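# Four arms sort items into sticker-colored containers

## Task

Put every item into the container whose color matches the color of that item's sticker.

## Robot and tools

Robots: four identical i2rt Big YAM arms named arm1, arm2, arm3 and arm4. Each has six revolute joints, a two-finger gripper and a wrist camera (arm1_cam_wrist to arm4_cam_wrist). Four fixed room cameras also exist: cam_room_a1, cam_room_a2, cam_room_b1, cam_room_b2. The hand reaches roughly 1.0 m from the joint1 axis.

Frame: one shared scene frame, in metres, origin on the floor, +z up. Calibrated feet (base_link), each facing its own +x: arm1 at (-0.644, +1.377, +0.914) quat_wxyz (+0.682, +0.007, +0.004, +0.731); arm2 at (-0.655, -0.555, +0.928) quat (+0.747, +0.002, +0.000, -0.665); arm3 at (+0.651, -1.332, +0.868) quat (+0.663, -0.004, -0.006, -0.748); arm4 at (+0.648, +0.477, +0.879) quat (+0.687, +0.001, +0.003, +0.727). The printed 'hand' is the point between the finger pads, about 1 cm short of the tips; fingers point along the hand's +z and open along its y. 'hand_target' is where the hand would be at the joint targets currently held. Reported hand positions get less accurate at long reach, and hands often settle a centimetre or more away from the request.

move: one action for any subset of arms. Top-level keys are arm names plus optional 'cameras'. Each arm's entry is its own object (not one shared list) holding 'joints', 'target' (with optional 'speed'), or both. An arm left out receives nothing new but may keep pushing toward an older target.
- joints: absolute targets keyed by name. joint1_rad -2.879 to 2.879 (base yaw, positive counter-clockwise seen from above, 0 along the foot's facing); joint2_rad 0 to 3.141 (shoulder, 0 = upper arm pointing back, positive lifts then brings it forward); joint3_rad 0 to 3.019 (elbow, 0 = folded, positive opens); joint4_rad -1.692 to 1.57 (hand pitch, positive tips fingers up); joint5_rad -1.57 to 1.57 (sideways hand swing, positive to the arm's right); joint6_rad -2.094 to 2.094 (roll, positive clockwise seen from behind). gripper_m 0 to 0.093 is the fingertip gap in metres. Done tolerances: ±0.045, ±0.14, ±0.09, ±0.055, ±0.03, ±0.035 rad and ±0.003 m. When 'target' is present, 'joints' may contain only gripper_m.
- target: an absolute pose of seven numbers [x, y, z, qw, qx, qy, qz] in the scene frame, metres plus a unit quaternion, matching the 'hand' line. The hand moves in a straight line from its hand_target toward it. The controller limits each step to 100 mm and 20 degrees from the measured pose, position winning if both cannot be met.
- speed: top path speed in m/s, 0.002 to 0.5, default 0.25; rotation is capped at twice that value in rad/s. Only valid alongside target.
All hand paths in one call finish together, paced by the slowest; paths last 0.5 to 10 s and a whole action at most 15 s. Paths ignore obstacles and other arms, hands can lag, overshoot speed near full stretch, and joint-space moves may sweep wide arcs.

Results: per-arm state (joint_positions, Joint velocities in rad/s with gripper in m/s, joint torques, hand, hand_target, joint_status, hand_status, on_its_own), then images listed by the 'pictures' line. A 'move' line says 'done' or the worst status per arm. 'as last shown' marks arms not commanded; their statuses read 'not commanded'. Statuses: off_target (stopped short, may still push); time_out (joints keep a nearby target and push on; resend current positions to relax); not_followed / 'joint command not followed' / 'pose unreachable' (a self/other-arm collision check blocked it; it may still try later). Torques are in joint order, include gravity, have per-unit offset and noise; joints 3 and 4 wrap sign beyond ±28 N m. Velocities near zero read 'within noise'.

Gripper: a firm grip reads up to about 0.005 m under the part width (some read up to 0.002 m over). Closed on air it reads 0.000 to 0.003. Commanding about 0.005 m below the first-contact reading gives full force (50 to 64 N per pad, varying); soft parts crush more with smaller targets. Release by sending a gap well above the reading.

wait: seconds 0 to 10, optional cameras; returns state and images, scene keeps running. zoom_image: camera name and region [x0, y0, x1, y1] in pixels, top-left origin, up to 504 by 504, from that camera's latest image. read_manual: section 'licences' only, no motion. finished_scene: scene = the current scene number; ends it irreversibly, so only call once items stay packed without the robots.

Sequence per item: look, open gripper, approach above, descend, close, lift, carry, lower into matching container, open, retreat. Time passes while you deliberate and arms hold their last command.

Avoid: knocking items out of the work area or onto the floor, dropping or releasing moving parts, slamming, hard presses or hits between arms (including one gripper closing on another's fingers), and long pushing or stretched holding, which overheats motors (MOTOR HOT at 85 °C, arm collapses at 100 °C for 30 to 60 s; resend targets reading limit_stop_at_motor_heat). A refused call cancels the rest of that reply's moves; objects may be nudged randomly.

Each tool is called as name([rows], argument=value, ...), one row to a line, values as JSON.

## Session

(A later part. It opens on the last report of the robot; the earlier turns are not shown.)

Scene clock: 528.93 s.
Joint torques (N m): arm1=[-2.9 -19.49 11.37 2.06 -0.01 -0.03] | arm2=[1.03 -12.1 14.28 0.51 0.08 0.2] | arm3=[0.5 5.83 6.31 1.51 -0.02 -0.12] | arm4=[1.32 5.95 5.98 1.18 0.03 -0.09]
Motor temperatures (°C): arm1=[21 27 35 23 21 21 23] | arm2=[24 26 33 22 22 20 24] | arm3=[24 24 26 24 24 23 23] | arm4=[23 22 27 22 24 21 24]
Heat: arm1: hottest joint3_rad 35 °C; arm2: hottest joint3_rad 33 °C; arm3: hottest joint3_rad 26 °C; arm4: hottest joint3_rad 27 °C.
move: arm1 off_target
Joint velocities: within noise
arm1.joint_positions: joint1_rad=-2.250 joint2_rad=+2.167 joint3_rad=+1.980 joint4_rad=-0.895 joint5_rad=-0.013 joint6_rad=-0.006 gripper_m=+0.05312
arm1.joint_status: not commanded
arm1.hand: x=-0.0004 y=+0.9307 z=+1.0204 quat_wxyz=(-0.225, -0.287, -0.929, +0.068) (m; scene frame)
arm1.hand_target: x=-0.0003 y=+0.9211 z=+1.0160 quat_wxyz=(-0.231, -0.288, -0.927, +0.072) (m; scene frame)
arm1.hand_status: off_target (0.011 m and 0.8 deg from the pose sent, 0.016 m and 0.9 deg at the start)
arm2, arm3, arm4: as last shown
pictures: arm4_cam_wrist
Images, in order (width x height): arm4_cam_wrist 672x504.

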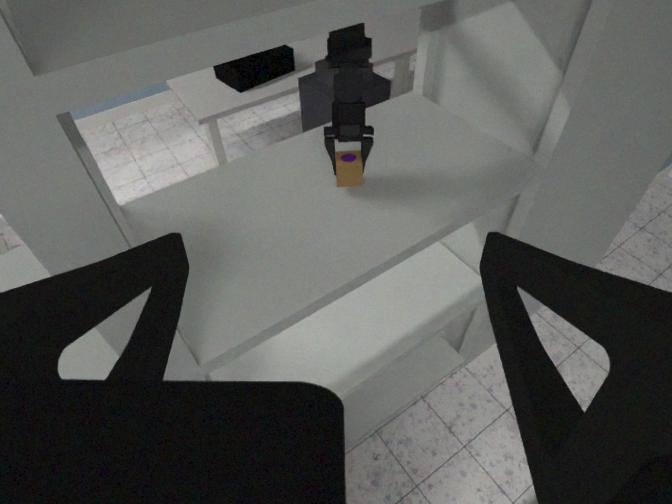

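move(arm1={"target": [0.0, 0.921, 1.007, 0.2306, 0.2871, 0.9248, -0.0716], "speed": 0.04}, cameras=["arm4_cam_wrist"])

zoom_image(camera="arm4_cam_wrist", region=[300, 110, 400, 210])

Scene clock: 533.90 s.
Joint torques (N m): arm1=[-1.96 -19.25 11.43 2.09 -0.01 -0.06] | arm2=[1.14 -12.16 14.28 0.5 0.08 0.2] | arm3=[0.62 5.77 6.34 1.5 -0.01 -0.12] | arm4=[0.97 6.01 6 1.02 0.02 -0.07]
Motor temperatures (°C): arm1=[21 28 35 23 21 21 23] | arm2=[24 26 33 22 22 20 24] | arm3=[24 24 26 24 24 23 23] | arm4=[23 22 27 22 24 21 24]
Heat: arm1: hottest joint3_rad 35 °C; arm2: hottest joint3_rad 33 °C; arm3: hottest joint3_rad 26 °C; arm4: hottest joint3_rad 27 °C.
move: arm1 off_target
Joint velocities: within noise
arm1.joint_positions: joint1_rad=-2.250 joint2_rad=+2.173 joint3_rad=+1.966 joint4_rad=-0.875 joint5_rad=-0.013 joint6_rad=-0.006 gripper_m=+0.05312
arm1.joint_status: not commanded
arm1.hand: x=-0.0004 y=+0.9306 z=+1.0113 quat_wxyz=(-0.225, -0.287, -0.929, +0.068) (m; scene frame)
arm1.hand_target: x=-0.0003 y=+0.9211 z=+1.0072 quat_wxyz=(-0.231, -0.288, -0.927, +0.072) (m; scene frame)
arm1.hand_status: off_target (0.011 m and 0.8 deg from the pose sent, 0.017 m and 0.8 deg at the start)
arm2: as last shown
arm3.joint_positions: joint1_rad=-1.980 joint2_rad=+0.399 joint3_rad=+1.400 joint4_rad=-1.194 joint5_rad=+0.001 joint6_rad=+0.007 gripper_m=+0.09402
arm3.joint_status: not commanded
arm3.hand: x=+0.5242 y=-1.2486 z=+1.4811 quat_wxyz=(+0.160, -0.746, +0.209, +0.612) (m; scene frame)
arm3.hand_target: x=+0.5246 y=-1.2473 z=+1.4793 quat_wxyz=(+0.164, -0.748, +0.211, +0.608) (m; scene frame)
arm3.hand_status: not commanded
arm4.joint_positions: joint1_rad=+0.896 joint2_rad=+0.401 joint3_rad=+1.400 joint4_rad=-1.188 joint5_rad=+0.001 joint6_rad=+0.013 gripper_m=+0.09400
arm4.joint_status: not commanded
arm4.hand: x=+0.5307 y=+0.5657 z=+1.4953 quat_wxyz=(-0.189, +0.731, -0.241, -0.609) (m; scene frame)
arm4.hand_target: x=+0.5309 y=+0.5645 z=+1.4924 quat_wxyz=(-0.189, +0.737, -0.236, -0.605) (m; scene frame)
arm4.hand_status: not commanded
pictures: arm4_cam_wrist
Images, in order (width x height): arm4_cam_wrist 672x504.

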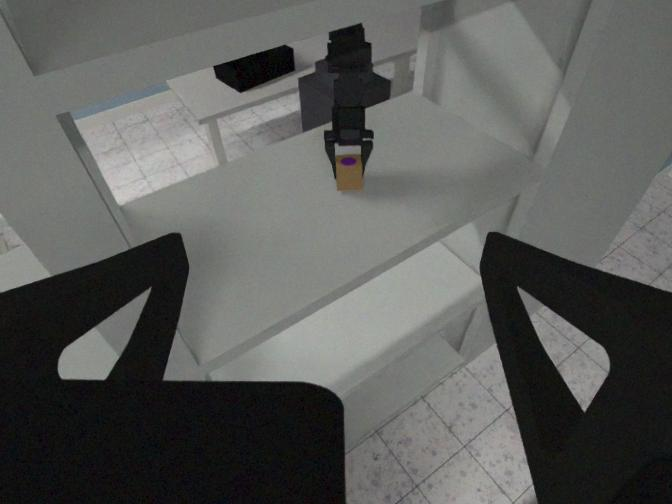

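Scaled by 5.040.

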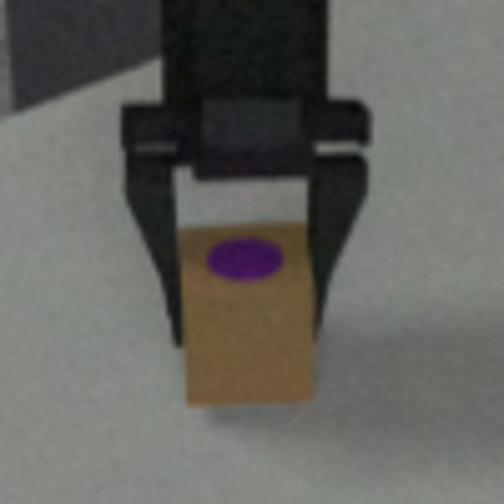

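move(arm1={"target": [0.0, 0.921, 1.000, 0.2306, 0.2871, 0.9248, -0.0716], "speed": 0.03}, cameras=["arm4_cam_wrist"])

zoom_image(camera="arm4_cam_wrist", region=[300, 110, 400, 210])

Scene clock: 538.30 s.
Joint torques (N m): arm1=[-3.02 -19.78 11.15 1.91 0.03 -0.02] | arm2=[1.03 -12.34 14.27 0.54 0.08 0.2] | arm3=[0.5 5.77 6.3 1.52 -0.03 -0.12] | arm4=[0.97 5.77 6.09 1.01 0.05 -0.06]
Motor temperatures (°C): arm1=[21 28 35 23 21 21 23] | arm2=[24 26 33 22 22 20 25] | arm3=[24 24 26 24 24 23 23] | arm4=[23 22 27 22 24 21 24]
Heat: arm1: hottest joint3_rad 35 °C; arm2: hottest joint3_rad 33 °C; arm3: hottest joint3_rad 26 °C; arm4: hottest joint3_rad 27 °C.
move: arm1 off_target
Joint velocities: within noise
arm1.joint_positions: joint1_rad=-2.250 joint2_rad=+2.175 joint3_rad=+1.958 joint4_rad=-0.859 joint5_rad=-0.013 joint6_rad=-0.006 gripper_m=+0.05312
arm1.joint_status: not commanded
arm1.hand: x=+0.0002 y=+0.9301 z=+1.0075 quat_wxyz=(-0.227, -0.287, -0.928, +0.069) (m; scene frame)
arm1.hand_target: x=-0.0003 y=+0.9212 z=+1.0001 quat_wxyz=(-0.231, -0.288, -0.927, +0.072) (m; scene frame)
arm1.hand_status: off_target (0.012 m and 0.5 deg from the pose sent, 0.015 m and 0.8 deg at the start)
arm2.joint_positions: joint1_rad=+2.124 joint2_rad=+1.324 joint3_rad=+1.288 joint4_rad=-1.383 joint5_rad=-0.002 joint6_rad=-0.013 gripper_m=+0.06908
arm2.joint_status: not commanded
arm2.hand: x=-0.3312 y=-0.2990 z=+1.1870 quat_wxyz=(-0.073, +0.334, -0.939, -0.026) (m; scene frame)
arm2.hand_target: x=-0.3278 y=-0.2943 z=+1.2017 quat_wxyz=(-0.084, +0.330, -0.940, -0.030) (m; scene frame)
arm2.hand_status: not commanded
arm3, arm4: as last shown
pictures: arm4_cam_wrist
Images, in order (width x height): arm4_cam_wrist 672x504.

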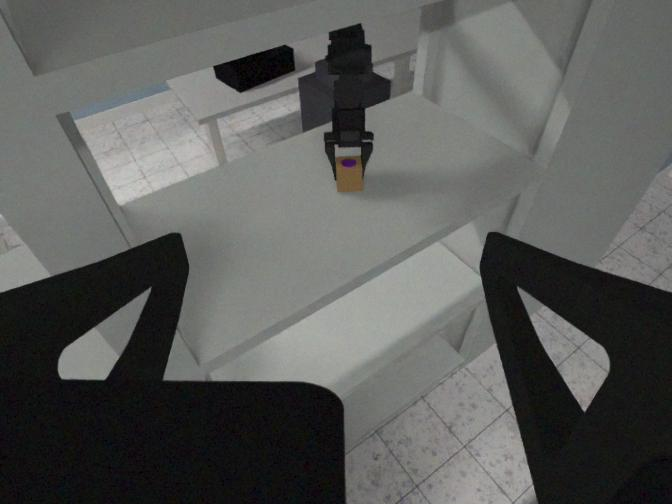

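Scaled by 5.040.

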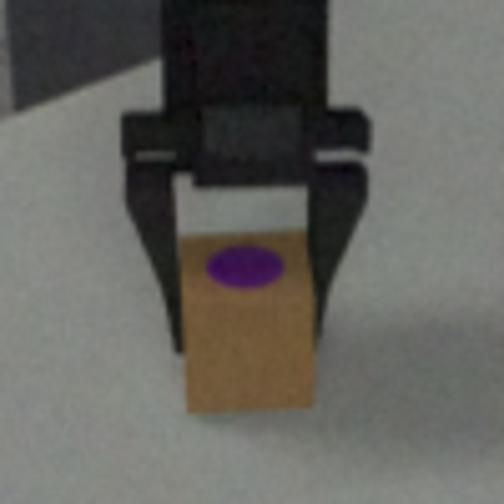

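move(arm1={"joints": {"gripper_m": 0.093}}, cameras=["arm4_cam_wrist", "arm1_cam_wrist"])

Scene clock: 541.97 s.
Joint torques (N m): arm1=[-2.78 -19.84 11.15 1.99 0 -0.03] | arm2=[1.08 -12.28 14.3 0.5 0.07 0.2] | arm3=[0.62 5.83 6.32 1.51 -0.02 -0.12] | arm4=[1.08 5.71 6.09 1.02 0.05 -0.09]
Motor temperatures (°C): arm1=[21 28 35 23 21 21 23] | arm2=[23 26 34 22 22 20 25] | arm3=[24 24 26 24 24 23 23] | arm4=[23 22 27 22 24 21 24]
Heat: arm1: hottest joint3_rad 35 °C; arm2: hottest joint3_rad 34 °C; arm3: hottest joint3_rad 26 °C; arm4: hottest joint3_rad 27 °C.
move: arm1 done
Joint velocities: within noise
arm1.joint_positions: joint1_rad=-2.250 joint2_rad=+2.175 joint3_rad=+1.958 joint4_rad=-0.858 joint5_rad=-0.013 joint6_rad=-0.006 gripper_m=+0.09297
arm1.joint_status: all done
arm1.hand: x=+0.0005 y=+0.9299 z=+1.0078 quat_wxyz=(-0.228, -0.287, -0.928, +0.069) (m; scene frame)
arm1.hand_target: x=-0.0003 y=+0.9211 z=+1.0001 quat_wxyz=(-0.231, -0.288, -0.927, +0.072) (m; scene frame)
arm1.hand_status: not commanded
arm2, arm3, arm4: as last shown
pictures: arm1_cam_wrist, arm4_cam_wrist
Images, in order (width x height): arm1_cam_wrist 672x504, arm4_cam_wrist 672x504.

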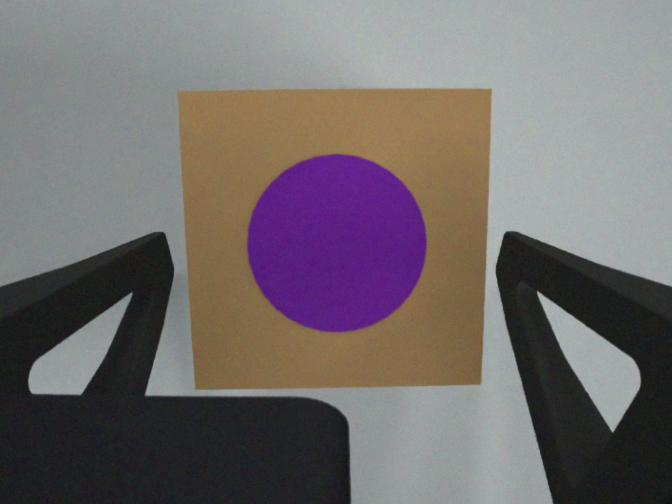

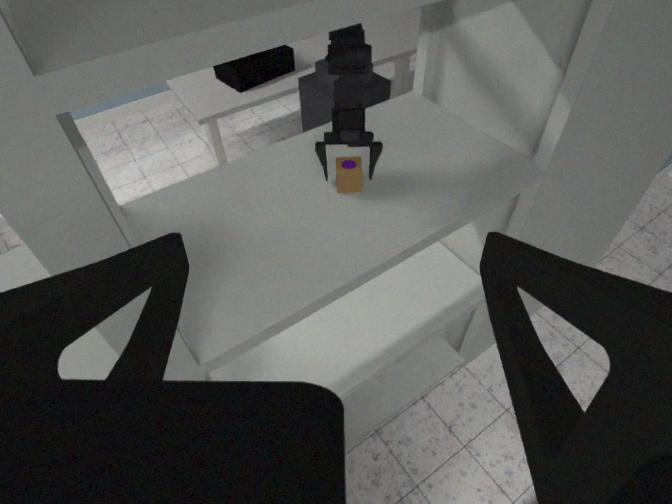

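move(arm1={"target": [-0.035, 0.947, 1.085, 0.2306, 0.2871, 0.9248, -0.0716], "speed": 0.12}, arm2={"target": [-0.335, -0.297, 1.07, 0.0329, -0.3311, 0.9429, 0.0116], "speed": 0.15}, cameras=["arm1_cam_wrist", "arm2_cam_wrist"])

Scene clock: 558.63 s.
Joint torques (N m): arm1=[-2.26 -20.6 11 0.64 -0.03 -0.01] | arm2=[1.55 -11.58 10.02 1.42 0.13 0.2] | arm3=[0.5 5.71 6.34 1.46 -0.02 -0.12] | arm4=[1.32 6.12 6.06 1.06 0.06 -0.07]
Motor temperatures (°C): arm1=[21 28 34 23 21 21 23] | arm2=[23 26 34 22 22 20 25] | arm3=[24 24 26 24 24 23 23] | arm4=[23 22 27 22 24 21 24]
Heat: arm1: hottest joint3_rad 34 °C; arm2: hottest joint3_rad 34 °C; arm3: hottest joint3_rad 26 °C; arm4: hottest joint3_rad 27 °C.
move: arm1 off_target; arm2 done
Joint velocities: within noise
arm1.joint_positions: joint1_rad=-2.250 joint2_rad=+2.030 joint3_rad=+1.889 joint4_rad=-0.935 joint5_rad=-0.013 joint6_rad=-0.005 gripper_m=+0.09297
arm1.joint_status: not commanded
arm1.hand: x=-0.0294 y=+0.9507 z=+1.0730 quat_wxyz=(-0.228, -0.288, -0.928, +0.069) (m; scene frame)
arm1.hand_target: x=-0.0349 y=+0.9472 z=+1.0848 quat_wxyz=(-0.231, -0.288, -0.927, +0.072) (m; scene frame)
arm1.hand_status: off_target (0.014 m and 0.5 deg from the pose sent, 0.087 m and 0.5 deg at the start)
arm2.joint_positions: joint1_rad=+2.126 joint2_rad=+1.415 joint3_rad=+1.092 joint4_rad=-1.174 joint5_rad=-0.001 joint6_rad=-0.008 gripper_m=+0.06908
arm2.joint_status: not commanded
arm2.hand: x=-0.3337 y=-0.3003 z=+1.0785 quat_wxyz=(-0.036, +0.333, -0.942, -0.014) (m; scene frame)
arm2.hand_target: x=-0.3352 y=-0.2972 z=+1.0701 quat_wxyz=(-0.033, +0.331, -0.943, -0.011) (m; scene frame)
arm2.hand_status: done (0.009 m and 0.6 deg from the pose sent, 0.117 m and 4.9 deg at the start)
arm3, arm4: as last shown
pictures: arm1_cam_wrist, arm2_cam_wrist
Images, in order (width x height): arm1_cam_wrist 672x504, arm2_cam_wrist 672x504.

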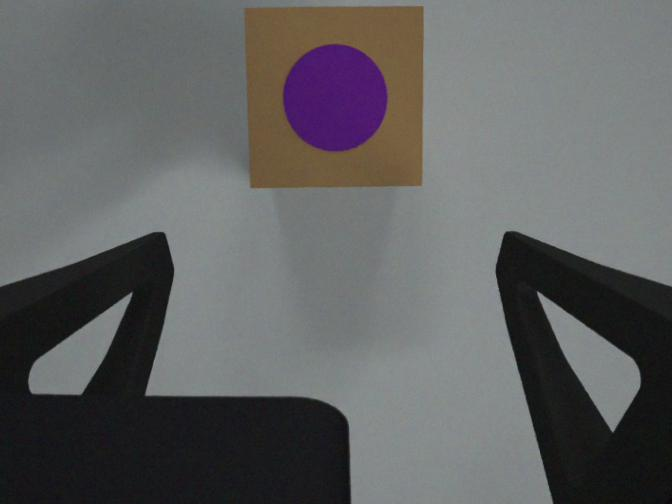

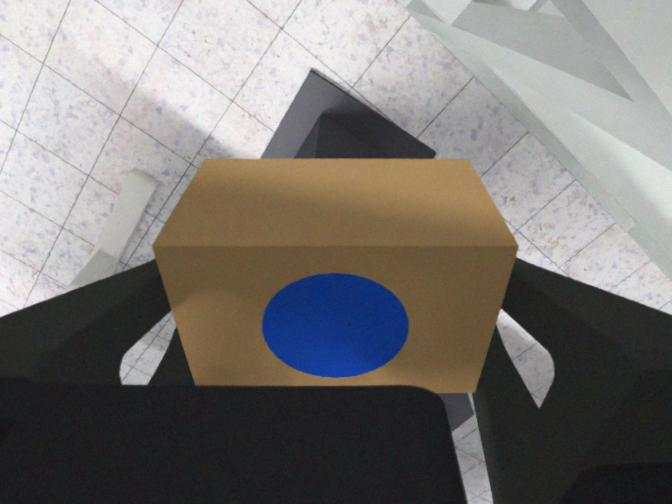

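move(arm1={"target": [-0.27, 1.115, 1.19, 0.2306, 0.2871, 0.9248, -0.0716], "speed": 0.25}, arm2={"target": [-0.08, -0.09, 1.045, 0.0329, -0.3311, 0.9429, 0.0116], "speed": 0.15}, cameras=["arm1_cam_wrist", "arm2_cam_wrist", "cam_room_a2", "cam_room_b2", "cam_room_b1"])

Scene clock: 572.27 s.
Joint torques (N m): arm1=[-2.78 -7.18 11.48 0.76 -0.06 -0.08] | arm2=[1.38 -24 16.34 0.35 0.11 0.21] | arm3=[0.73 5.89 6.31 1.54 -0.02 -0.11] | arm4=[1.38 5.95 6.02 1.09 0.05 -0.05]
Motor temperatures (°C): arm1=[21 28 35 23 21 21 22] | arm2=[23 26 34 22 22 20 25] | arm3=[24 24 26 24 24 23 23] | arm4=[22 22 27 22 24 21 24]
Heat: arm1: hottest joint3_rad 35 °C; arm2: hottest joint3_rad 34 °C; arm3: hottest joint3_rad 26 °C; arm4: hottest joint3_rad 27 °C.
move: arm1 done; arm2 off_target
Joint velocities: within noise
arm1.joint_positions: joint1_rad=-2.250 joint2_rad=+1.217 joint3_rad=+1.181 joint4_rad=-1.028 joint5_rad=-0.013 joint6_rad=-0.006 gripper_m=+0.09297
arm1.joint_status: not commanded
arm1.hand: x=-0.2653 y=+1.1168 z=+1.1881 quat_wxyz=(-0.233, -0.287, -0.926, +0.071) (m; scene frame)
arm1.hand_target: x=-0.2699 y=+1.1151 z=+1.1900 quat_wxyz=(-0.231, -0.288, -0.927, +0.072) (m; scene frame)
arm1.hand_status: done (0.005 m and 0.3 deg from the pose sent, 0.314 m and 0.5 deg at the start)
arm2.joint_positions: joint1_rad=+2.126 joint2_rad=+2.332 joint3_rad=+2.343 joint4_rad=-1.526 joint5_rad=-0.001 joint6_rad=-0.008 gripper_m=+0.06908
arm2.joint_status: not commanded
arm2.hand: x=-0.0854 y=-0.1027 z=+1.0470 quat_wxyz=(-0.028, +0.333, -0.942, -0.011) (m; scene frame)
arm2.hand_target: x=-0.0806 y=-0.0906 z=+1.0450 quat_wxyz=(-0.034, +0.331, -0.943, -0.012) (m; scene frame)
arm2.hand_status: off_target (0.014 m and 0.7 deg from the pose sent, 0.331 m and 0.6 deg at the start)
arm3, arm4: as last shown
pictures: arm1_cam_wrist, arm2_cam_wrist, cam_room_a2, cam_room_b1, cam_room_b2
Images, in order (width x height): arm1_cam_wrist 672x504, arm2_cam_wrist 672x504, cam_room_a2 672x504, cam_room_b1 672x504, cam_room_b2 672x504.

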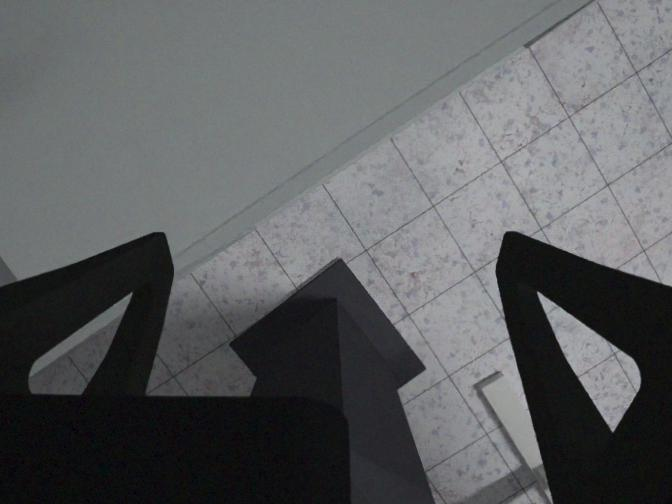

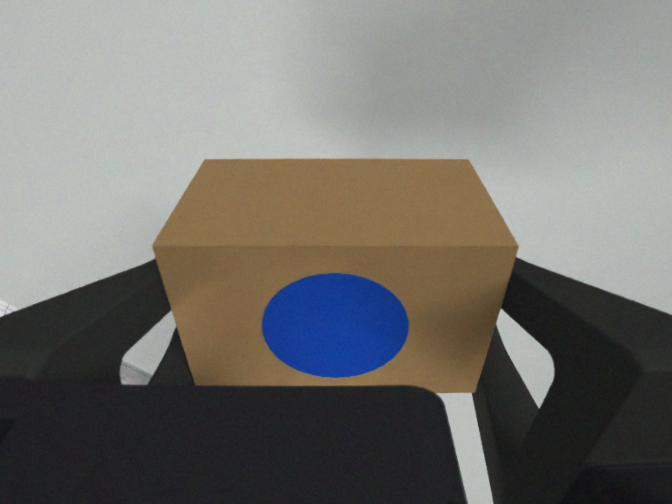

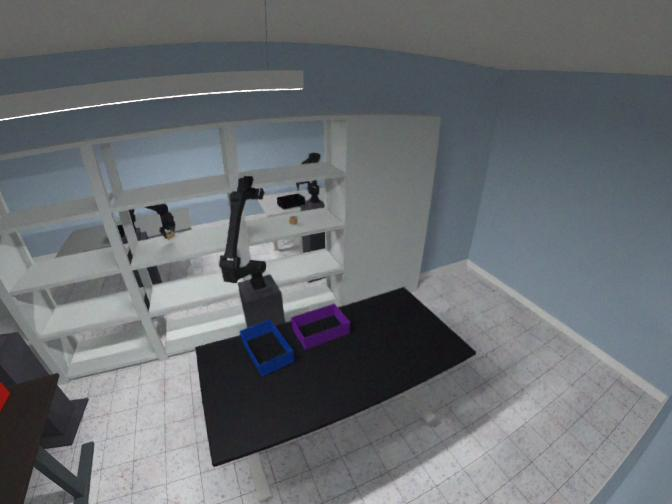

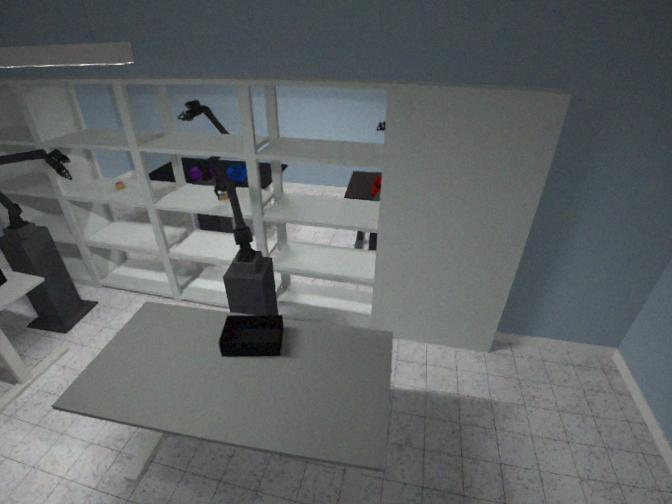

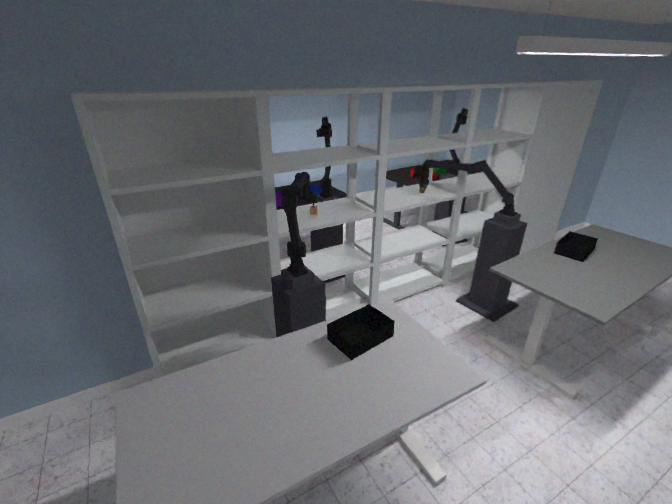

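move(arm1={"joints": {"joint2_rad": 0.6, "joint3_rad": 1.3, "joint4_rad": -1.3}}, arm2={"target": [-0.08, -0.085, 1.012, 0.0329, -0.3311, 0.9429, 0.0116], "speed": 0.08}, arm4={"joints": {"joint2_rad": 0.4, "joint3_rad": 1.4, "joint4_rad": -1.2}}, cameras=["arm2_cam_wrist"])

move(arm2={"target": [-0.08, -0.085, 1.000, 0.0329, -0.3311, 0.9429, 0.0116], "speed": 0.05}, cameras=["arm2_cam_wrist"])

Scene clock: 580.17 s.
Joint torques (N m): arm1=[-2.08 3.78 11.33 1.31 -0.01 -0.05] | arm2=[1.44 -24.06 11.66 1.43 0.13 0.2] | arm3=[0.44 6.01 6.31 1.52 -0.02 -0.12] | arm4=[1.38 5.95 6 1.1 0.04 -0.07]
Motor temperatures (°C): arm1=[21 27 35 23 21 21 22] | arm2=[23 26 34 22 22 20 25] | arm3=[24 24 26 24 24 23 23] | arm4=[22 22 27 22 24 21 24]
Heat: arm1: hottest joint3_rad 35 °C; arm2: hottest joint3_rad 34 °C; arm3: hottest joint3_rad 26 °C; arm4: hottest joint3_rad 27 °C.
move: arm1 done; arm2 off_target; arm4 done
Joint velocities: within noise
arm1.joint_positions: joint1_rad=-2.250 joint2_rad=+0.595 joint3_rad=+1.280 joint4_rad=-1.290 joint5_rad=-0.013 joint6_rad=-0.006 gripper_m=+0.09297
arm1.joint_status: all done
arm1.hand: x=-0.4347 y=+1.2373 z=+1.4114 quat_wxyz=(-0.437, -0.261, -0.850, +0.136) (m; scene frame)
arm1.hand_target: x=-0.4372 y=+1.2366 z=+1.4181 quat_wxyz=(-0.438, -0.261, -0.849, +0.140) (m; scene frame)
arm1.hand_status: not commanded
arm2.joint_positions: joint1_rad=+2.131 joint2_rad=+2.345 joint3_rad=+2.343 joint4_rad=-1.481 joint5_rad=-0.001 joint6_rad=-0.003 gripper_m=+0.06908
arm2.joint_status: not commanded
arm2.hand: x=-0.0793 y=-0.0929 z=+1.0389 quat_wxyz=(-0.043, +0.333, -0.942, -0.016) (m; scene frame)
arm2.hand_target: x=-0.0809 y=-0.0858 z=+1.0123 quat_wxyz=(-0.033, +0.331, -0.943, -0.012) (m; scene frame)
arm2.hand_status: off_target (0.028 m and 1.3 deg from the pose sent, 0.040 m and 0.7 deg at the start)
arm3: as last shown
arm4.joint_positions: joint1_rad=+0.896 joint2_rad=+0.401 joint3_rad=+1.400 joint4_rad=-1.188 joint5_rad=+0.001 joint6_rad=+0.013 gripper_m=+0.09400
arm4.joint_status: all done
arm4.hand: x=+0.5307 y=+0.5657 z=+1.4953 quat_wxyz=(-0.189, +0.731, -0.241, -0.609) (m; scene frame)
arm4.hand_target: x=+0.5310 y=+0.5645 z=+1.4925 quat_wxyz=(-0.189, +0.737, -0.236, -0.605) (m; scene frame)
arm4.hand_status: not commanded
pictures: arm2_cam_wrist
Images, in order (width x height): arm2_cam_wrist 672x504.

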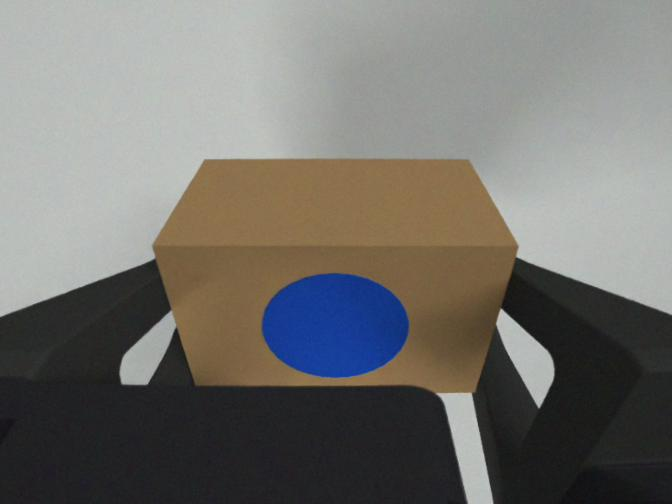

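Scene clock: 581.13 s.
Joint torques (N m): arm1=[-2.49 3.9 11.47 1.39 -0.02 -0.04] | arm2=[1.44 -24.12 10.13 1.52 0.14 0.21] | arm3=[0.5 5.77 6.32 1.5 -0.01 -0.13] | arm4=[1.2 5.95 6.01 1.09 0.05 -0.11]
Motor temperatures (°C): arm1=[21 27 35 23 21 21 22] | arm2=[23 27 34 22 22 20 25] | arm3=[24 24 26 24 24 23 23] | arm4=[22 22 27 22 24 21 24]
Heat: arm1: hottest joint3_rad 35 °C; arm2: hottest joint3_rad 34 °C; arm3: hottest joint3_rad 26 °C; arm4: hottest joint3_rad 27 °C.
move: arm2 off_target
Joint velocities: within noise
arm1, arm3, arm4: as last shown
arm2.joint_positions: joint1_rad=+2.131 joint2_rad=+2.346 joint3_rad=+2.335 joint4_rad=-1.453 joint5_rad=-0.001 joint6_rad=-0.003 gripper_m=+0.06908
arm2.joint_status: not commanded
arm2.hand: x=-0.0756 y=-0.0900 z=+1.0355 quat_wxyz=(-0.052, +0.333, -0.941, -0.019) (m; scene frame)
arm2.hand_target: x=-0.0810 y=-0.0860 z=+1.0008 quat_wxyz=(-0.033, +0.331, -0.943, -0.012) (m; scene frame)
arm2.hand_status: off_target (0.036 m and 2.3 deg from the pose sent, 0.040 m and 1.3 deg at the start)
pictures: arm2_cam_wrist
Images, in order (width x height): arm2_cam_wrist 672x504.

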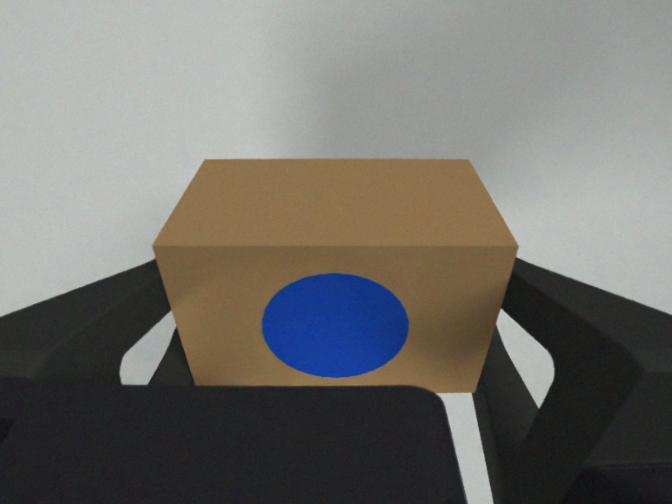

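move(arm4={"joints": {"joint1_rad": 2.18}}, cameras=["arm4_cam_wrist", "cam_room_a2", "arm2_cam_wrist"])

zoom_image(camera="cam_room_a2", region=[130, 200, 210, 260])

Scene clock: 596.00 s.
Joint torques (N m): arm1=[-2.61 3.37 11.41 1.2 -0.02 -0.05] | arm2=[1.44 -24.12 10.09 1.5 0.13 0.21] | arm3=[0.67 5.83 6.32 1.51 -0.03 -0.13] | arm4=[1.14 6.53 6.17 1.11 0.06 -0.09]
Motor temperatures (°C): arm1=[21 27 34 23 21 21 22] | arm2=[23 27 34 22 22 20 25] | arm3=[24 24 26 23 24 23 23] | arm4=[22 22 27 22 24 21 24]
Heat: arm1: hottest joint3_rad 34 °C; arm2: hottest joint3_rad 34 °C; arm3: hottest joint3_rad 26 °C; arm4: hottest joint3_rad 27 °C.
move: arm4 done
Joint velocities: within noise
arm1, arm2, arm3: as last shown
arm2.hand: x=-0.0755 y=-0.0900 z=+1.0355 quat_wxyz=(-0.052, +0.333, -0.941, -0.019) (m; scene frame)
arm2.hand_target: x=-0.0809 y=-0.0860 z=+1.0008 quat_wxyz=(-0.033, +0.331, -0.943, -0.011) (m; scene frame)
arm4.joint_positions: joint1_rad=+2.176 joint2_rad=+0.401 joint3_rad=+1.400 joint4_rad=-1.188 joint5_rad=+0.001 joint6_rad=+0.013 gripper_m=+0.09401
arm4.joint_status: all done
arm4.hand: x=+0.5338 y=+0.3891 z=+1.4959 quat_wxyz=(+0.211, +0.729, +0.245, -0.604) (m; scene frame)
arm4.hand_target: x=+0.5349 y=+0.3891 z=+1.4931 quat_wxyz=(+0.208, +0.730, +0.252, -0.600) (m; scene frame)
arm4.hand_status: not commanded
pictures: arm2_cam_wrist, arm4_cam_wrist, cam_room_a2
Images, in order (width x height): arm2_cam_wrist 672x504, arm4_cam_wrist 672x504, cam_room_a2 672x504.

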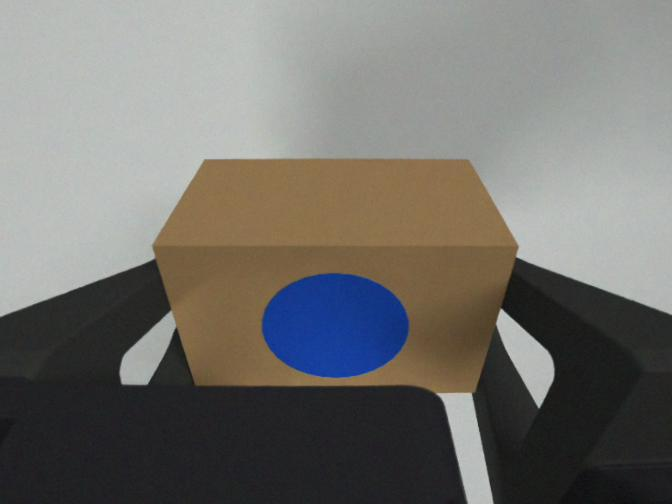

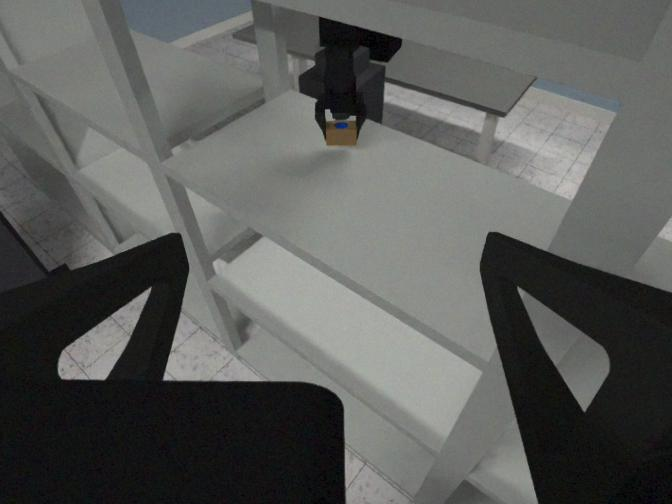

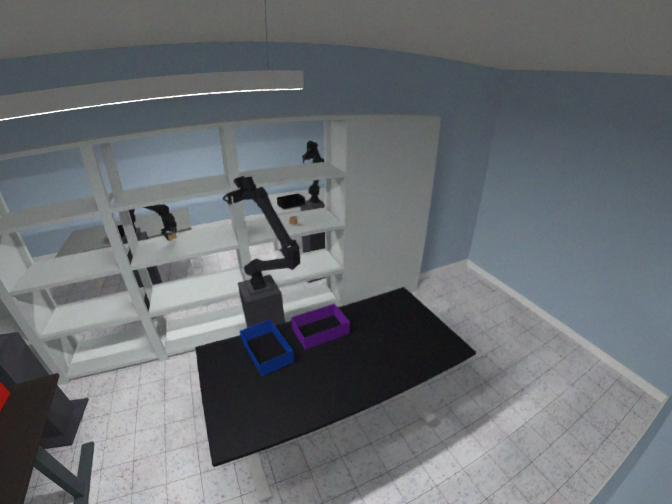

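Scaled by 6.300.

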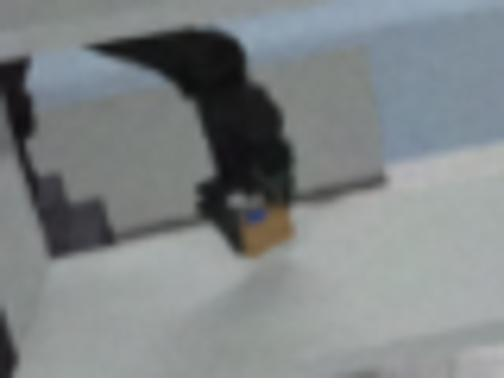

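zoom_image(camera="arm4_cam_wrist", region=[280, 80, 400, 180])

Scaled by 4.200.

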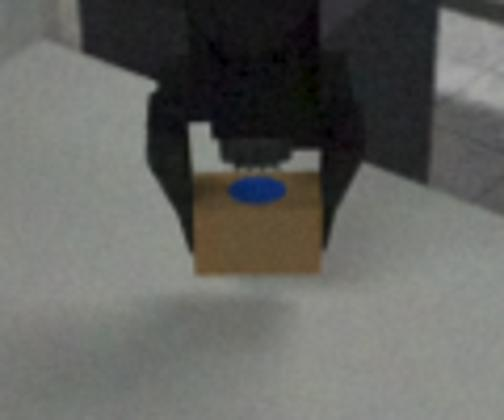

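move(arm2={"target": [-0.083, -0.086, 0.985, 0.0329, -0.3311, 0.9429, 0.0116], "speed": 0.05}, cameras=["arm4_cam_wrist"])

zoom_image(camera="arm4_cam_wrist", region=[280, 80, 400, 180])

Scene clock: 607.73 s.
Joint torques (N m): arm1=[-2.84 3.96 11.19 1.42 -0.09 -0.07] | arm2=[1.49 -24.59 10.17 1.5 0.13 0.2] | arm3=[0.56 5.89 6.28 1.48 -0.03 -0.13] | arm4=[1.2 6.01 6 0.98 0.07 -0.07]
Motor temperatures (°C): arm1=[21 26 34 23 21 21 22] | arm2=[23 28 34 22 22 20 25] | arm3=[24 24 26 23 24 23 23] | arm4=[22 22 27 22 24 21 24]
Heat: arm1: hottest joint3_rad 34 °C; arm2: hottest joint3_rad 34 °C; arm3: hottest joint3_rad 26 °C; arm4: hottest joint3_rad 27 °C.
move: arm2 off_target
Joint velocities: within noise
arm1, arm4: as last shown
arm2.joint_positions: joint1_rad=+2.132 joint2_rad=+2.346 joint3_rad=+2.284 joint4_rad=-1.409 joint5_rad=-0.001 joint6_rad=-0.002 gripper_m=+0.06908
arm2.joint_status: not commanded
arm2.hand: x=-0.0779 y=-0.0907 z=+1.0158 quat_wxyz=(-0.049, +0.333, -0.942, -0.018) (m; scene frame)
arm2.hand_target: x=-0.0837 y=-0.0869 z=+0.9855 quat_wxyz=(-0.033, +0.331, -0.943, -0.011) (m; scene frame)
arm2.hand_status: off_target (0.032 m and 2.0 deg from the pose sent, 0.051 m and 2.3 deg at the start)
arm3.joint_positions: joint1_rad=-1.980 joint2_rad=+0.399 joint3_rad=+1.400 joint4_rad=-1.194 joint5_rad=+0.001 joint6_rad=+0.007 gripper_m=+0.09402
arm3.joint_status: not commanded
arm3.hand: x=+0.5242 y=-1.2486 z=+1.4811 quat_wxyz=(+0.160, -0.746, +0.209, +0.612) (m; scene frame)
arm3.hand_target: x=+0.5246 y=-1.2473 z=+1.4793 quat_wxyz=(+0.164, -0.748, +0.211, +0.608) (m; scene frame)
arm3.hand_status: not commanded
pictures: arm4_cam_wrist
Images, in order (width x height): arm4_cam_wrist 672x504.

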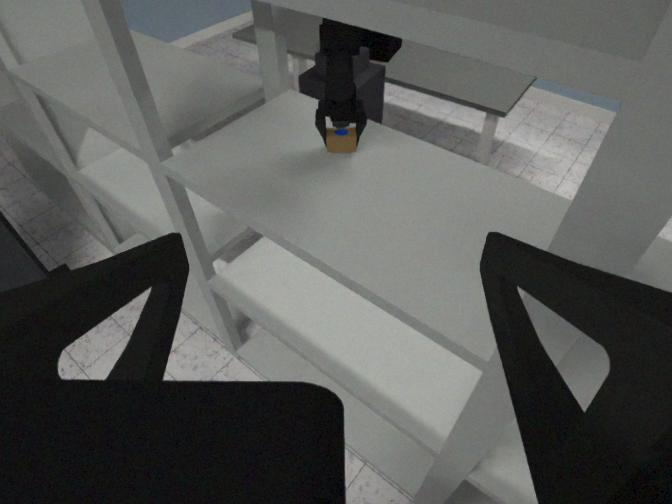

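Scaled by 4.200.

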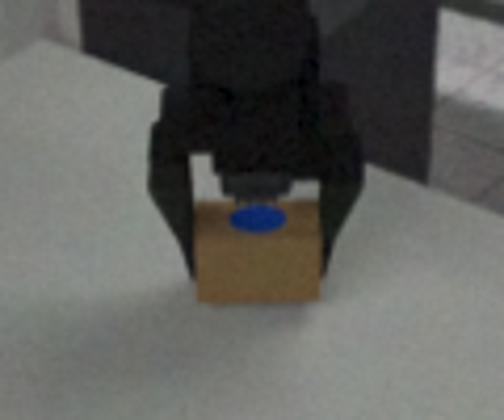

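move(arm2={"target": [-0.083, -0.086, 0.976, 0.0329, -0.3311, 0.9429, 0.0116], "speed": 0.05}, cameras=["arm4_cam_wrist"])

zoom_image(camera="arm4_cam_wrist", region=[280, 80, 400, 180])

Scene clock: 612.20 s.
Joint torques (N m): arm1=[-2.84 3.6 11.36 1.33 -0.02 -0.03] | arm2=[1.55 -24.29 9.98 1.46 0.12 0.2] | arm3=[0.62 5.83 6.3 1.52 -0.02 -0.12] | arm4=[0.79 6.42 5.83 1.2 0.06 -0.09]
Motor temperatures (°C): arm1=[21 26 34 23 21 21 22] | arm2=[23 28 34 22 22 20 25] | arm3=[24 24 26 23 24 23 23] | arm4=[22 22 27 22 24 21 24]
Heat: arm1: hottest joint3_rad 34 °C; arm2: hottest joint3_rad 34 °C; arm3: hottest joint3_rad 26 °C; arm4: hottest joint3_rad 27 °C.
move: arm2 off_target
Joint velocities: within noise
arm1, arm3, arm4: as last shown
arm2.joint_positions: joint1_rad=+2.132 joint2_rad=+2.346 joint3_rad=+2.269 joint4_rad=-1.388 joint5_rad=-0.001 joint6_rad=-0.002 gripper_m=+0.06908
arm2.joint_status: not commanded
arm2.hand: x=-0.0772 y=-0.0902 z=+1.0101 quat_wxyz=(-0.051, +0.333, -0.941, -0.019) (m; scene frame)
arm2.hand_target: x=-0.0839 y=-0.0870 z=+0.9766 quat_wxyz=(-0.033, +0.331, -0.943, -0.011) (m; scene frame)
arm2.hand_status: off_target (0.035 m and 2.2 deg from the pose sent, 0.040 m and 2.0 deg at the start)
pictures: arm4_cam_wrist
Images, in order (width x height): arm4_cam_wrist 672x504.

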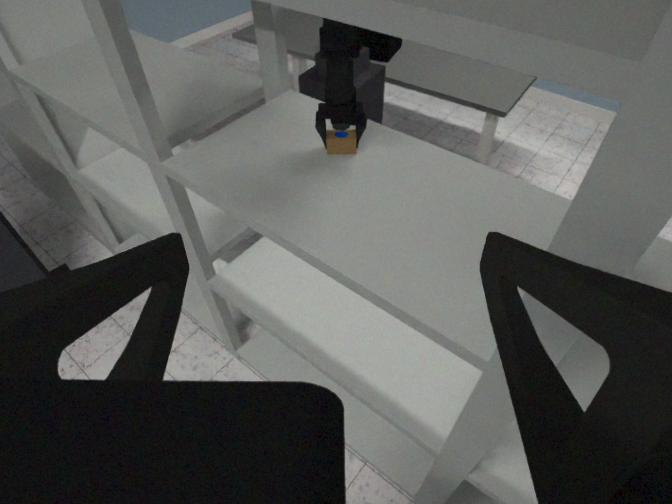

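Scaled by 4.200.

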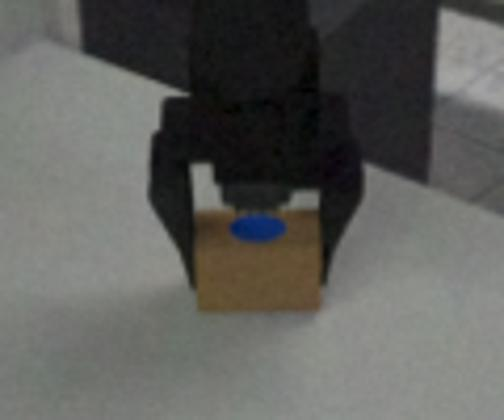

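move(arm2={"target": [-0.083, -0.086, 0.969, 0.0329, -0.3311, 0.9429, 0.0116], "speed": 0.05}, cameras=["arm4_cam_wrist"])

zoom_image(camera="arm4_cam_wrist", region=[280, 80, 400, 180])

Scene clock: 616.87 s.
Joint torques (N m): arm1=[-3.02 3.55 11.14 1.4 -0.03 -0.08] | arm2=[1.44 -24 9.11 2 0.11 0.19] | arm3=[0.5 5.89 6.3 1.5 -0.02 -0.11] | arm4=[1.26 6.59 6.11 0.99 0.05 -0.11]
Motor temperatures (°C): arm1=[21 26 33 23 21 21 22] | arm2=[23 28 33 22 22 20 25] | arm3=[24 24 26 23 24 23 23] | arm4=[22 22 27 22 24 21 24]
Heat: arm1: hottest joint3_rad 33 °C; arm2: hottest joint3_rad 33 °C; arm3: hottest joint3_rad 26 °C; arm4: hottest joint3_rad 27 °C.
move: arm2 off_target
Joint velocities: within noise
arm1, arm3, arm4: as last shown
arm2.joint_positions: joint1_rad=+2.132 joint2_rad=+2.346 joint3_rad=+2.266 joint4_rad=-1.385 joint5_rad=-0.001 joint6_rad=-0.001 gripper_m=+0.06908
arm2.joint_status: not commanded
arm2.hand: x=-0.0773 y=-0.0903 z=+1.0088 quat_wxyz=(-0.051, +0.333, -0.941, -0.019) (m; scene frame)
arm2.hand_target: x=-0.0843 y=-0.0873 z=+0.9699 quat_wxyz=(-0.033, +0.331, -0.943, -0.011) (m; scene frame)
arm2.hand_status: off_target (0.040 m and 2.2 deg from the pose sent, 0.042 m and 2.2 deg at the start)
pictures: arm4_cam_wrist
Images, in order (width x height): arm4_cam_wrist 672x504.

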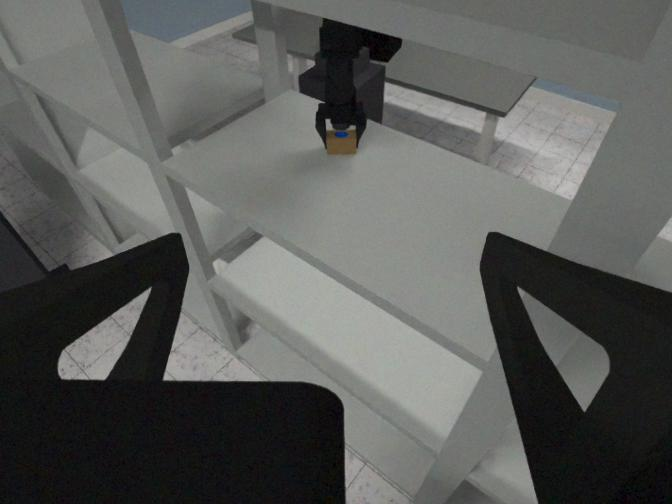

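Scaled by 4.200.

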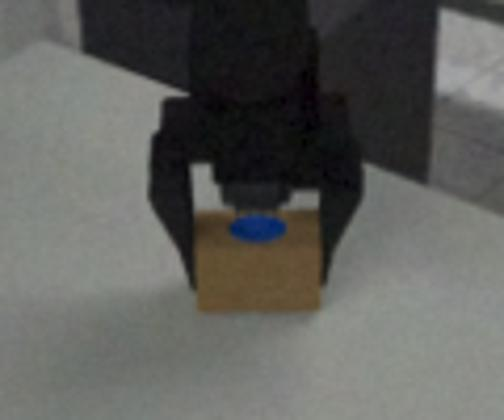

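move(arm2={"joints": {"gripper_m": 0.093}}, cameras=["arm4_cam_wrist", "arm2_cam_wrist"])

Scene clock: 619.80 s.
Joint torques (N m): arm1=[-2.49 3.31 11.33 1.42 -0.05 -0.03] | arm2=[0.91 -24.23 9.37 1.51 0.08 0.18] | arm3=[0.5 5.83 6.38 1.55 -0.02 -0.11] | arm4=[1.14 5.95 6.06 1.01 0.06 -0.12]
Motor temperatures (°C): arm1=[21 26 33 23 21 21 22] | arm2=[23 28 33 22 22 20 25] | arm3=[24 24 26 23 24 23 23] | arm4=[22 22 27 22 24 21 24]
Heat: arm1: hottest joint3_rad 33 °C; arm2: hottest joint3_rad 33 °C; arm3: hottest joint3_rad 26 °C; arm4: hottest joint3_rad 27 °C.
move: arm2 done
Joint velocities: within noise
arm1, arm3, arm4: as last shown
arm2.joint_positions: joint1_rad=+2.139 joint2_rad=+2.346 joint3_rad=+2.262 joint4_rad=-1.371 joint5_rad=+0.000 joint6_rad=+0.001 gripper_m=+0.09292
arm2.joint_status: all done
arm2.hand: x=-0.0785 y=-0.0849 z=+1.0080 quat_wxyz=(-0.056, +0.335, -0.940, -0.020) (m; scene frame)
arm2.hand_target: x=-0.0843 y=-0.0872 z=+0.9699 quat_wxyz=(-0.033, +0.331, -0.943, -0.011) (m; scene frame)
arm2.hand_status: not commanded
pictures: arm2_cam_wrist, arm4_cam_wrist
Images, in order (width x height): arm2_cam_wrist 672x504, arm4_cam_wrist 672x504.

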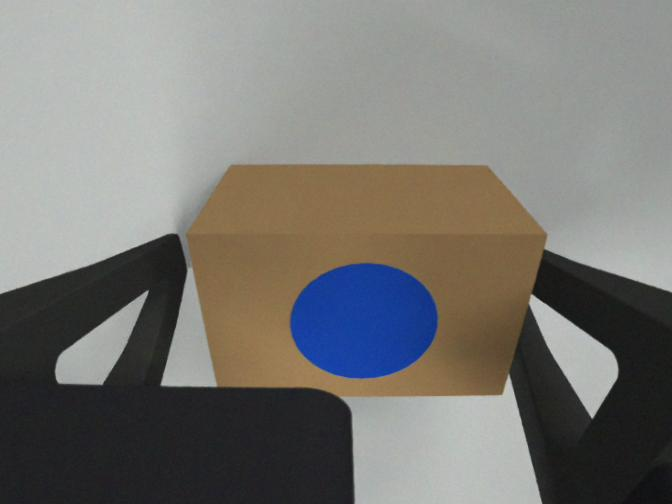

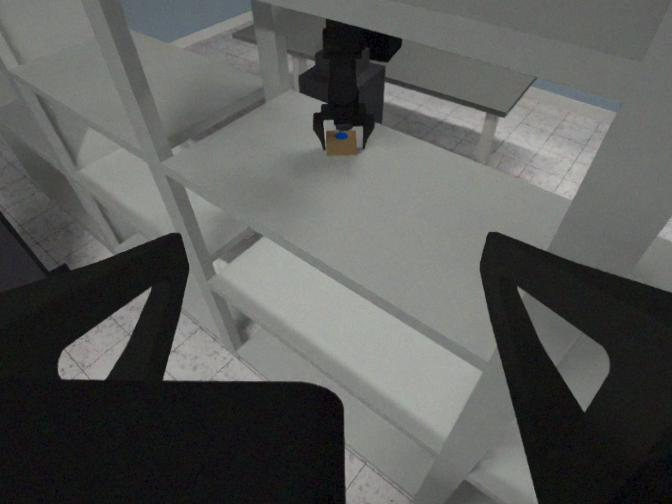

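move(arm2={"target": [-0.0803, -0.091, 1.055, 0.0329, -0.3311, 0.9429, 0.0116], "speed": 0.08}, cameras=["arm2_cam_wrist"])

Scene clock: 627.70 s.
Joint torques (N m): arm1=[-2.55 3.9 11.19 1.25 -0.03 -0.05] | arm2=[0.44 -25.41 15.68 0.31 -0.01 0.11] | arm3=[0.56 6.01 6.31 1.54 -0.02 -0.12] | arm4=[0.97 6.24 6.06 1.07 0.03 -0.09]
Motor temperatures (°C): arm1=[21 26 33 23 21 21 22] | arm2=[23 29 33 22 22 20 25] | arm3=[24 24 26 23 24 23 23] | arm4=[22 22 27 22 24 21 24]
Heat: arm1: hottest joint3_rad 33 °C; arm2: hottest joint3_rad 33 °C; arm3: hottest joint3_rad 26 °C; arm4: hottest joint3_rad 27 °C.
move: arm2 off_target
Joint velocities: within noise
arm1, arm3, arm4: as last shown
arm2.joint_positions: joint1_rad=+2.139 joint2_rad=+2.346 joint3_rad=+2.378 joint4_rad=-1.554 joint5_rad=+0.002 joint6_rad=+0.001 gripper_m=+0.09292
arm2.joint_status: not commanded
arm2.hand: x=-0.0901 y=-0.0947 z=+1.0508 quat_wxyz=(-0.025, +0.335, -0.942, -0.009) (m; scene frame)
arm2.hand_target: x=-0.0808 y=-0.0914 z=+1.0551 quat_wxyz=(-0.034, +0.331, -0.943, -0.012) (m; scene frame)
arm2.hand_status: off_target (0.011 m and 1.1 deg from the pose sent, 0.047 m and 2.9 deg at the start)
pictures: arm2_cam_wrist
Images, in order (width x height): arm2_cam_wrist 672x504.

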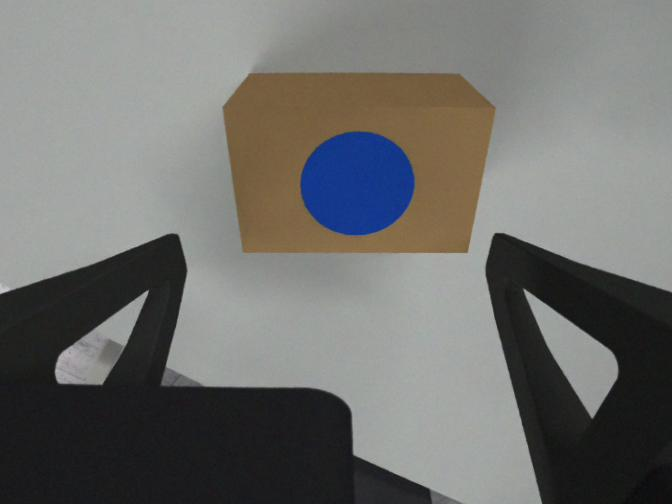

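move(arm2={"target": [-0.335, -0.297, 1.08, 0.0329, -0.3311, 0.9429, 0.0116], "speed": 0.25}, arm4={"joints": {"joint1_rad": 2.18, "joint2_rad": 0.981, "joint3_rad": 1.056, "joint4_rad": -0.686}}, cameras=["arm4_cam_wrist"])

Scene clock: 647.10 s.
Joint torques (N m): arm1=[-2.43 3.84 11.37 1.4 -0.01 -0.09] | arm2=[0.38 -12.63 9.58 1.35 -0.02 0.11] | arm3=[0.5 5.83 6.3 1.51 -0.02 -0.13] | arm4=[0.97 -7.47 11.6 1.92 0.06 -0.08]
Motor temperatures (°C): arm1=[21 25 33 23 21 21 22] | arm2=[23 29 35 22 22 20 24] | arm3=[24 24 26 23 24 23 23] | arm4=[22 22 27 22 24 21 24]
Heat: arm1: hottest joint3_rad 33 °C; arm2: hottest joint3_rad 35 °C; arm3: hottest joint3_rad 26 °C; arm4: hottest joint3_rad 27 °C.
move: arm2 done; arm4 done
Joint velocities: within noise
arm1.joint_positions: joint1_rad=-2.250 joint2_rad=+0.595 joint3_rad=+1.280 joint4_rad=-1.290 joint5_rad=-0.013 joint6_rad=-0.006 gripper_m=+0.09297
arm1.joint_status: not commanded
arm1.hand: x=-0.4347 y=+1.2373 z=+1.4114 quat_wxyz=(-0.437, -0.261, -0.850, +0.136) (m; scene frame)
arm1.hand_target: x=-0.4372 y=+1.2366 z=+1.4181 quat_wxyz=(-0.438, -0.261, -0.849, +0.140) (m; scene frame)
arm1.hand_status: not commanded
arm2.joint_positions: joint1_rad=+2.139 joint2_rad=+1.416 joint3_rad=+1.116 joint4_rad=-1.199 joint5_rad=+0.002 joint6_rad=+0.001 gripper_m=+0.09292
arm2.joint_status: not commanded
arm2.hand: x=-0.3350 y=-0.2949 z=+1.0868 quat_wxyz=(-0.036, +0.335, -0.941, -0.013) (m; scene frame)
arm2.hand_target: x=-0.3351 y=-0.2971 z=+1.0800 quat_wxyz=(-0.033, +0.331, -0.943, -0.012) (m; scene frame)
arm2.hand_status: done (0.007 m and 0.6 deg from the pose sent, 0.319 m and 1.1 deg at the start)
arm3: as last shown
arm4.joint_positions: joint1_rad=+2.176 joint2_rad=+0.989 joint3_rad=+1.030 joint4_rad=-0.704 joint5_rad=+0.001 joint6_rad=+0.013 gripper_m=+0.09401
arm4.joint_status: all done
arm4.hand: x=+0.2972 y=+0.2050 z=+1.2302 quat_wxyz=(+0.146, +0.851, +0.286, -0.417) (m; scene frame)
arm4.hand_target: x=+0.2954 y=+0.2011 z=+1.2522 quat_wxyz=(+0.152, +0.837, +0.289, -0.439) (m; scene frame)
arm4.hand_status: not commanded
pictures: arm4_cam_wrist
Images, in order (width x height): arm4_cam_wrist 672x504.

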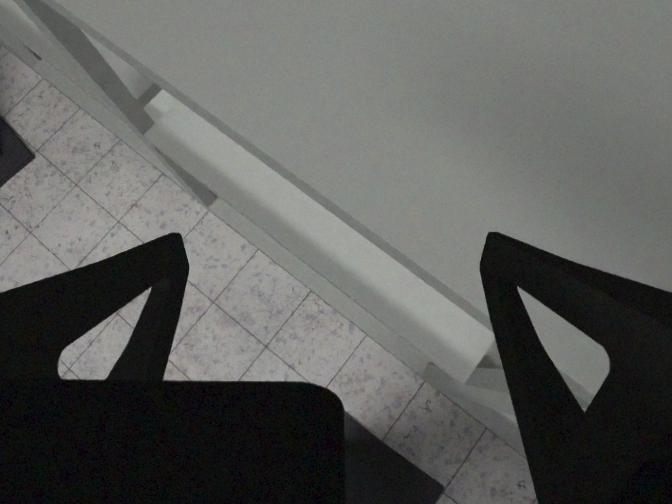

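move(arm2={"joints": {"joint2_rad": 0.6, "joint3_rad": 1.3, "joint4_rad": -1.3}}, arm4={"target": [0.04, 0.0, 1.13, -0.1511, -0.8382, -0.2902, 0.4363], "speed": 0.2}, cameras=["arm4_cam_wrist"])

Scene clock: 654.30 s.
Joint torques (N m): arm1=[-2.9 3.55 11.22 1.24 -0.05 -0.04] | arm2=[0.44 1.14 11.48 1.89 0 0.11] | arm3=[0.5 5.71 6.35 1.52 -0.03 -0.12] | arm4=[1.32 -20.6 13.45 1.42 0.05 -0.1]
Motor temperatures (°C): arm1=[21 25 33 23 21 21 22] | arm2=[23 29 35 22 22 20 24] | arm3=[24 24 26 23 24 23 23] | arm4=[22 22 29 22 24 21 24]
Heat: arm1: hottest joint3_rad 33 °C; arm2: hottest joint3_rad 35 °C; arm3: hottest joint3_rad 26 °C; arm4: hottest joint3_rad 29 °C.
move: arm2 done; arm4 off_target
Joint velocities: within noise
arm1, arm3: as last shown
arm2.joint_positions: joint1_rad=+2.139 joint2_rad=+0.593 joint3_rad=+1.284 joint4_rad=-1.287 joint5_rad=+0.002 joint6_rad=+0.001 gripper_m=+0.09292
arm2.joint_status: all done
arm2.hand: x=-0.4669 y=-0.4033 z=+1.4331 quat_wxyz=(-0.443, +0.296, -0.832, -0.158) (m; scene frame)
arm2.hand_target: x=-0.4670 y=-0.4046 z=+1.4366 quat_wxyz=(-0.441, +0.292, -0.834, -0.158) (m; scene frame)
arm2.hand_status: not commanded
arm4.joint_positions: joint1_rad=+2.176 joint2_rad=+1.853 joint3_rad=+1.596 joint4_rad=-0.401 joint5_rad=+0.001 joint6_rad=+0.013 gripper_m=+0.09401
arm4.joint_status: not commanded
arm4.hand: x=+0.0516 y=+0.0138 z=+1.1116 quat_wxyz=(+0.146, +0.850, +0.285, -0.419) (m; scene frame)
arm4.hand_target: x=+0.0414 y=+0.0009 z=+1.1299 quat_wxyz=(+0.151, +0.838, +0.290, -0.436) (m; scene frame)
arm4.hand_status: off_target (0.026 m and 2.5 deg from the pose sent, 0.344 m and 2.8 deg at the start)
pictures: arm4_cam_wrist
Images, in order (width x height): arm4_cam_wrist 672x504.

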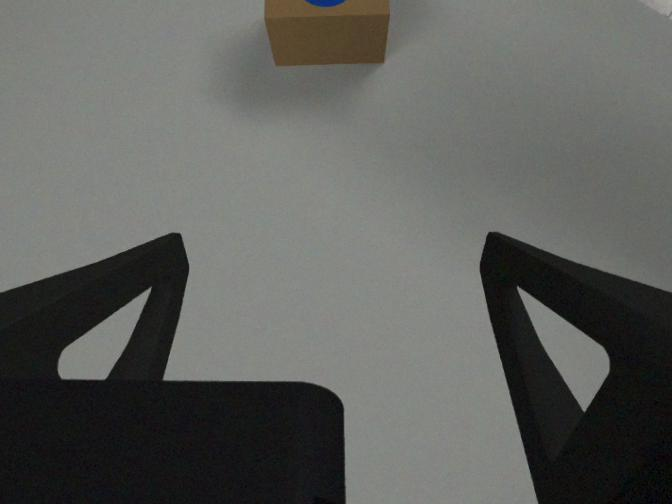

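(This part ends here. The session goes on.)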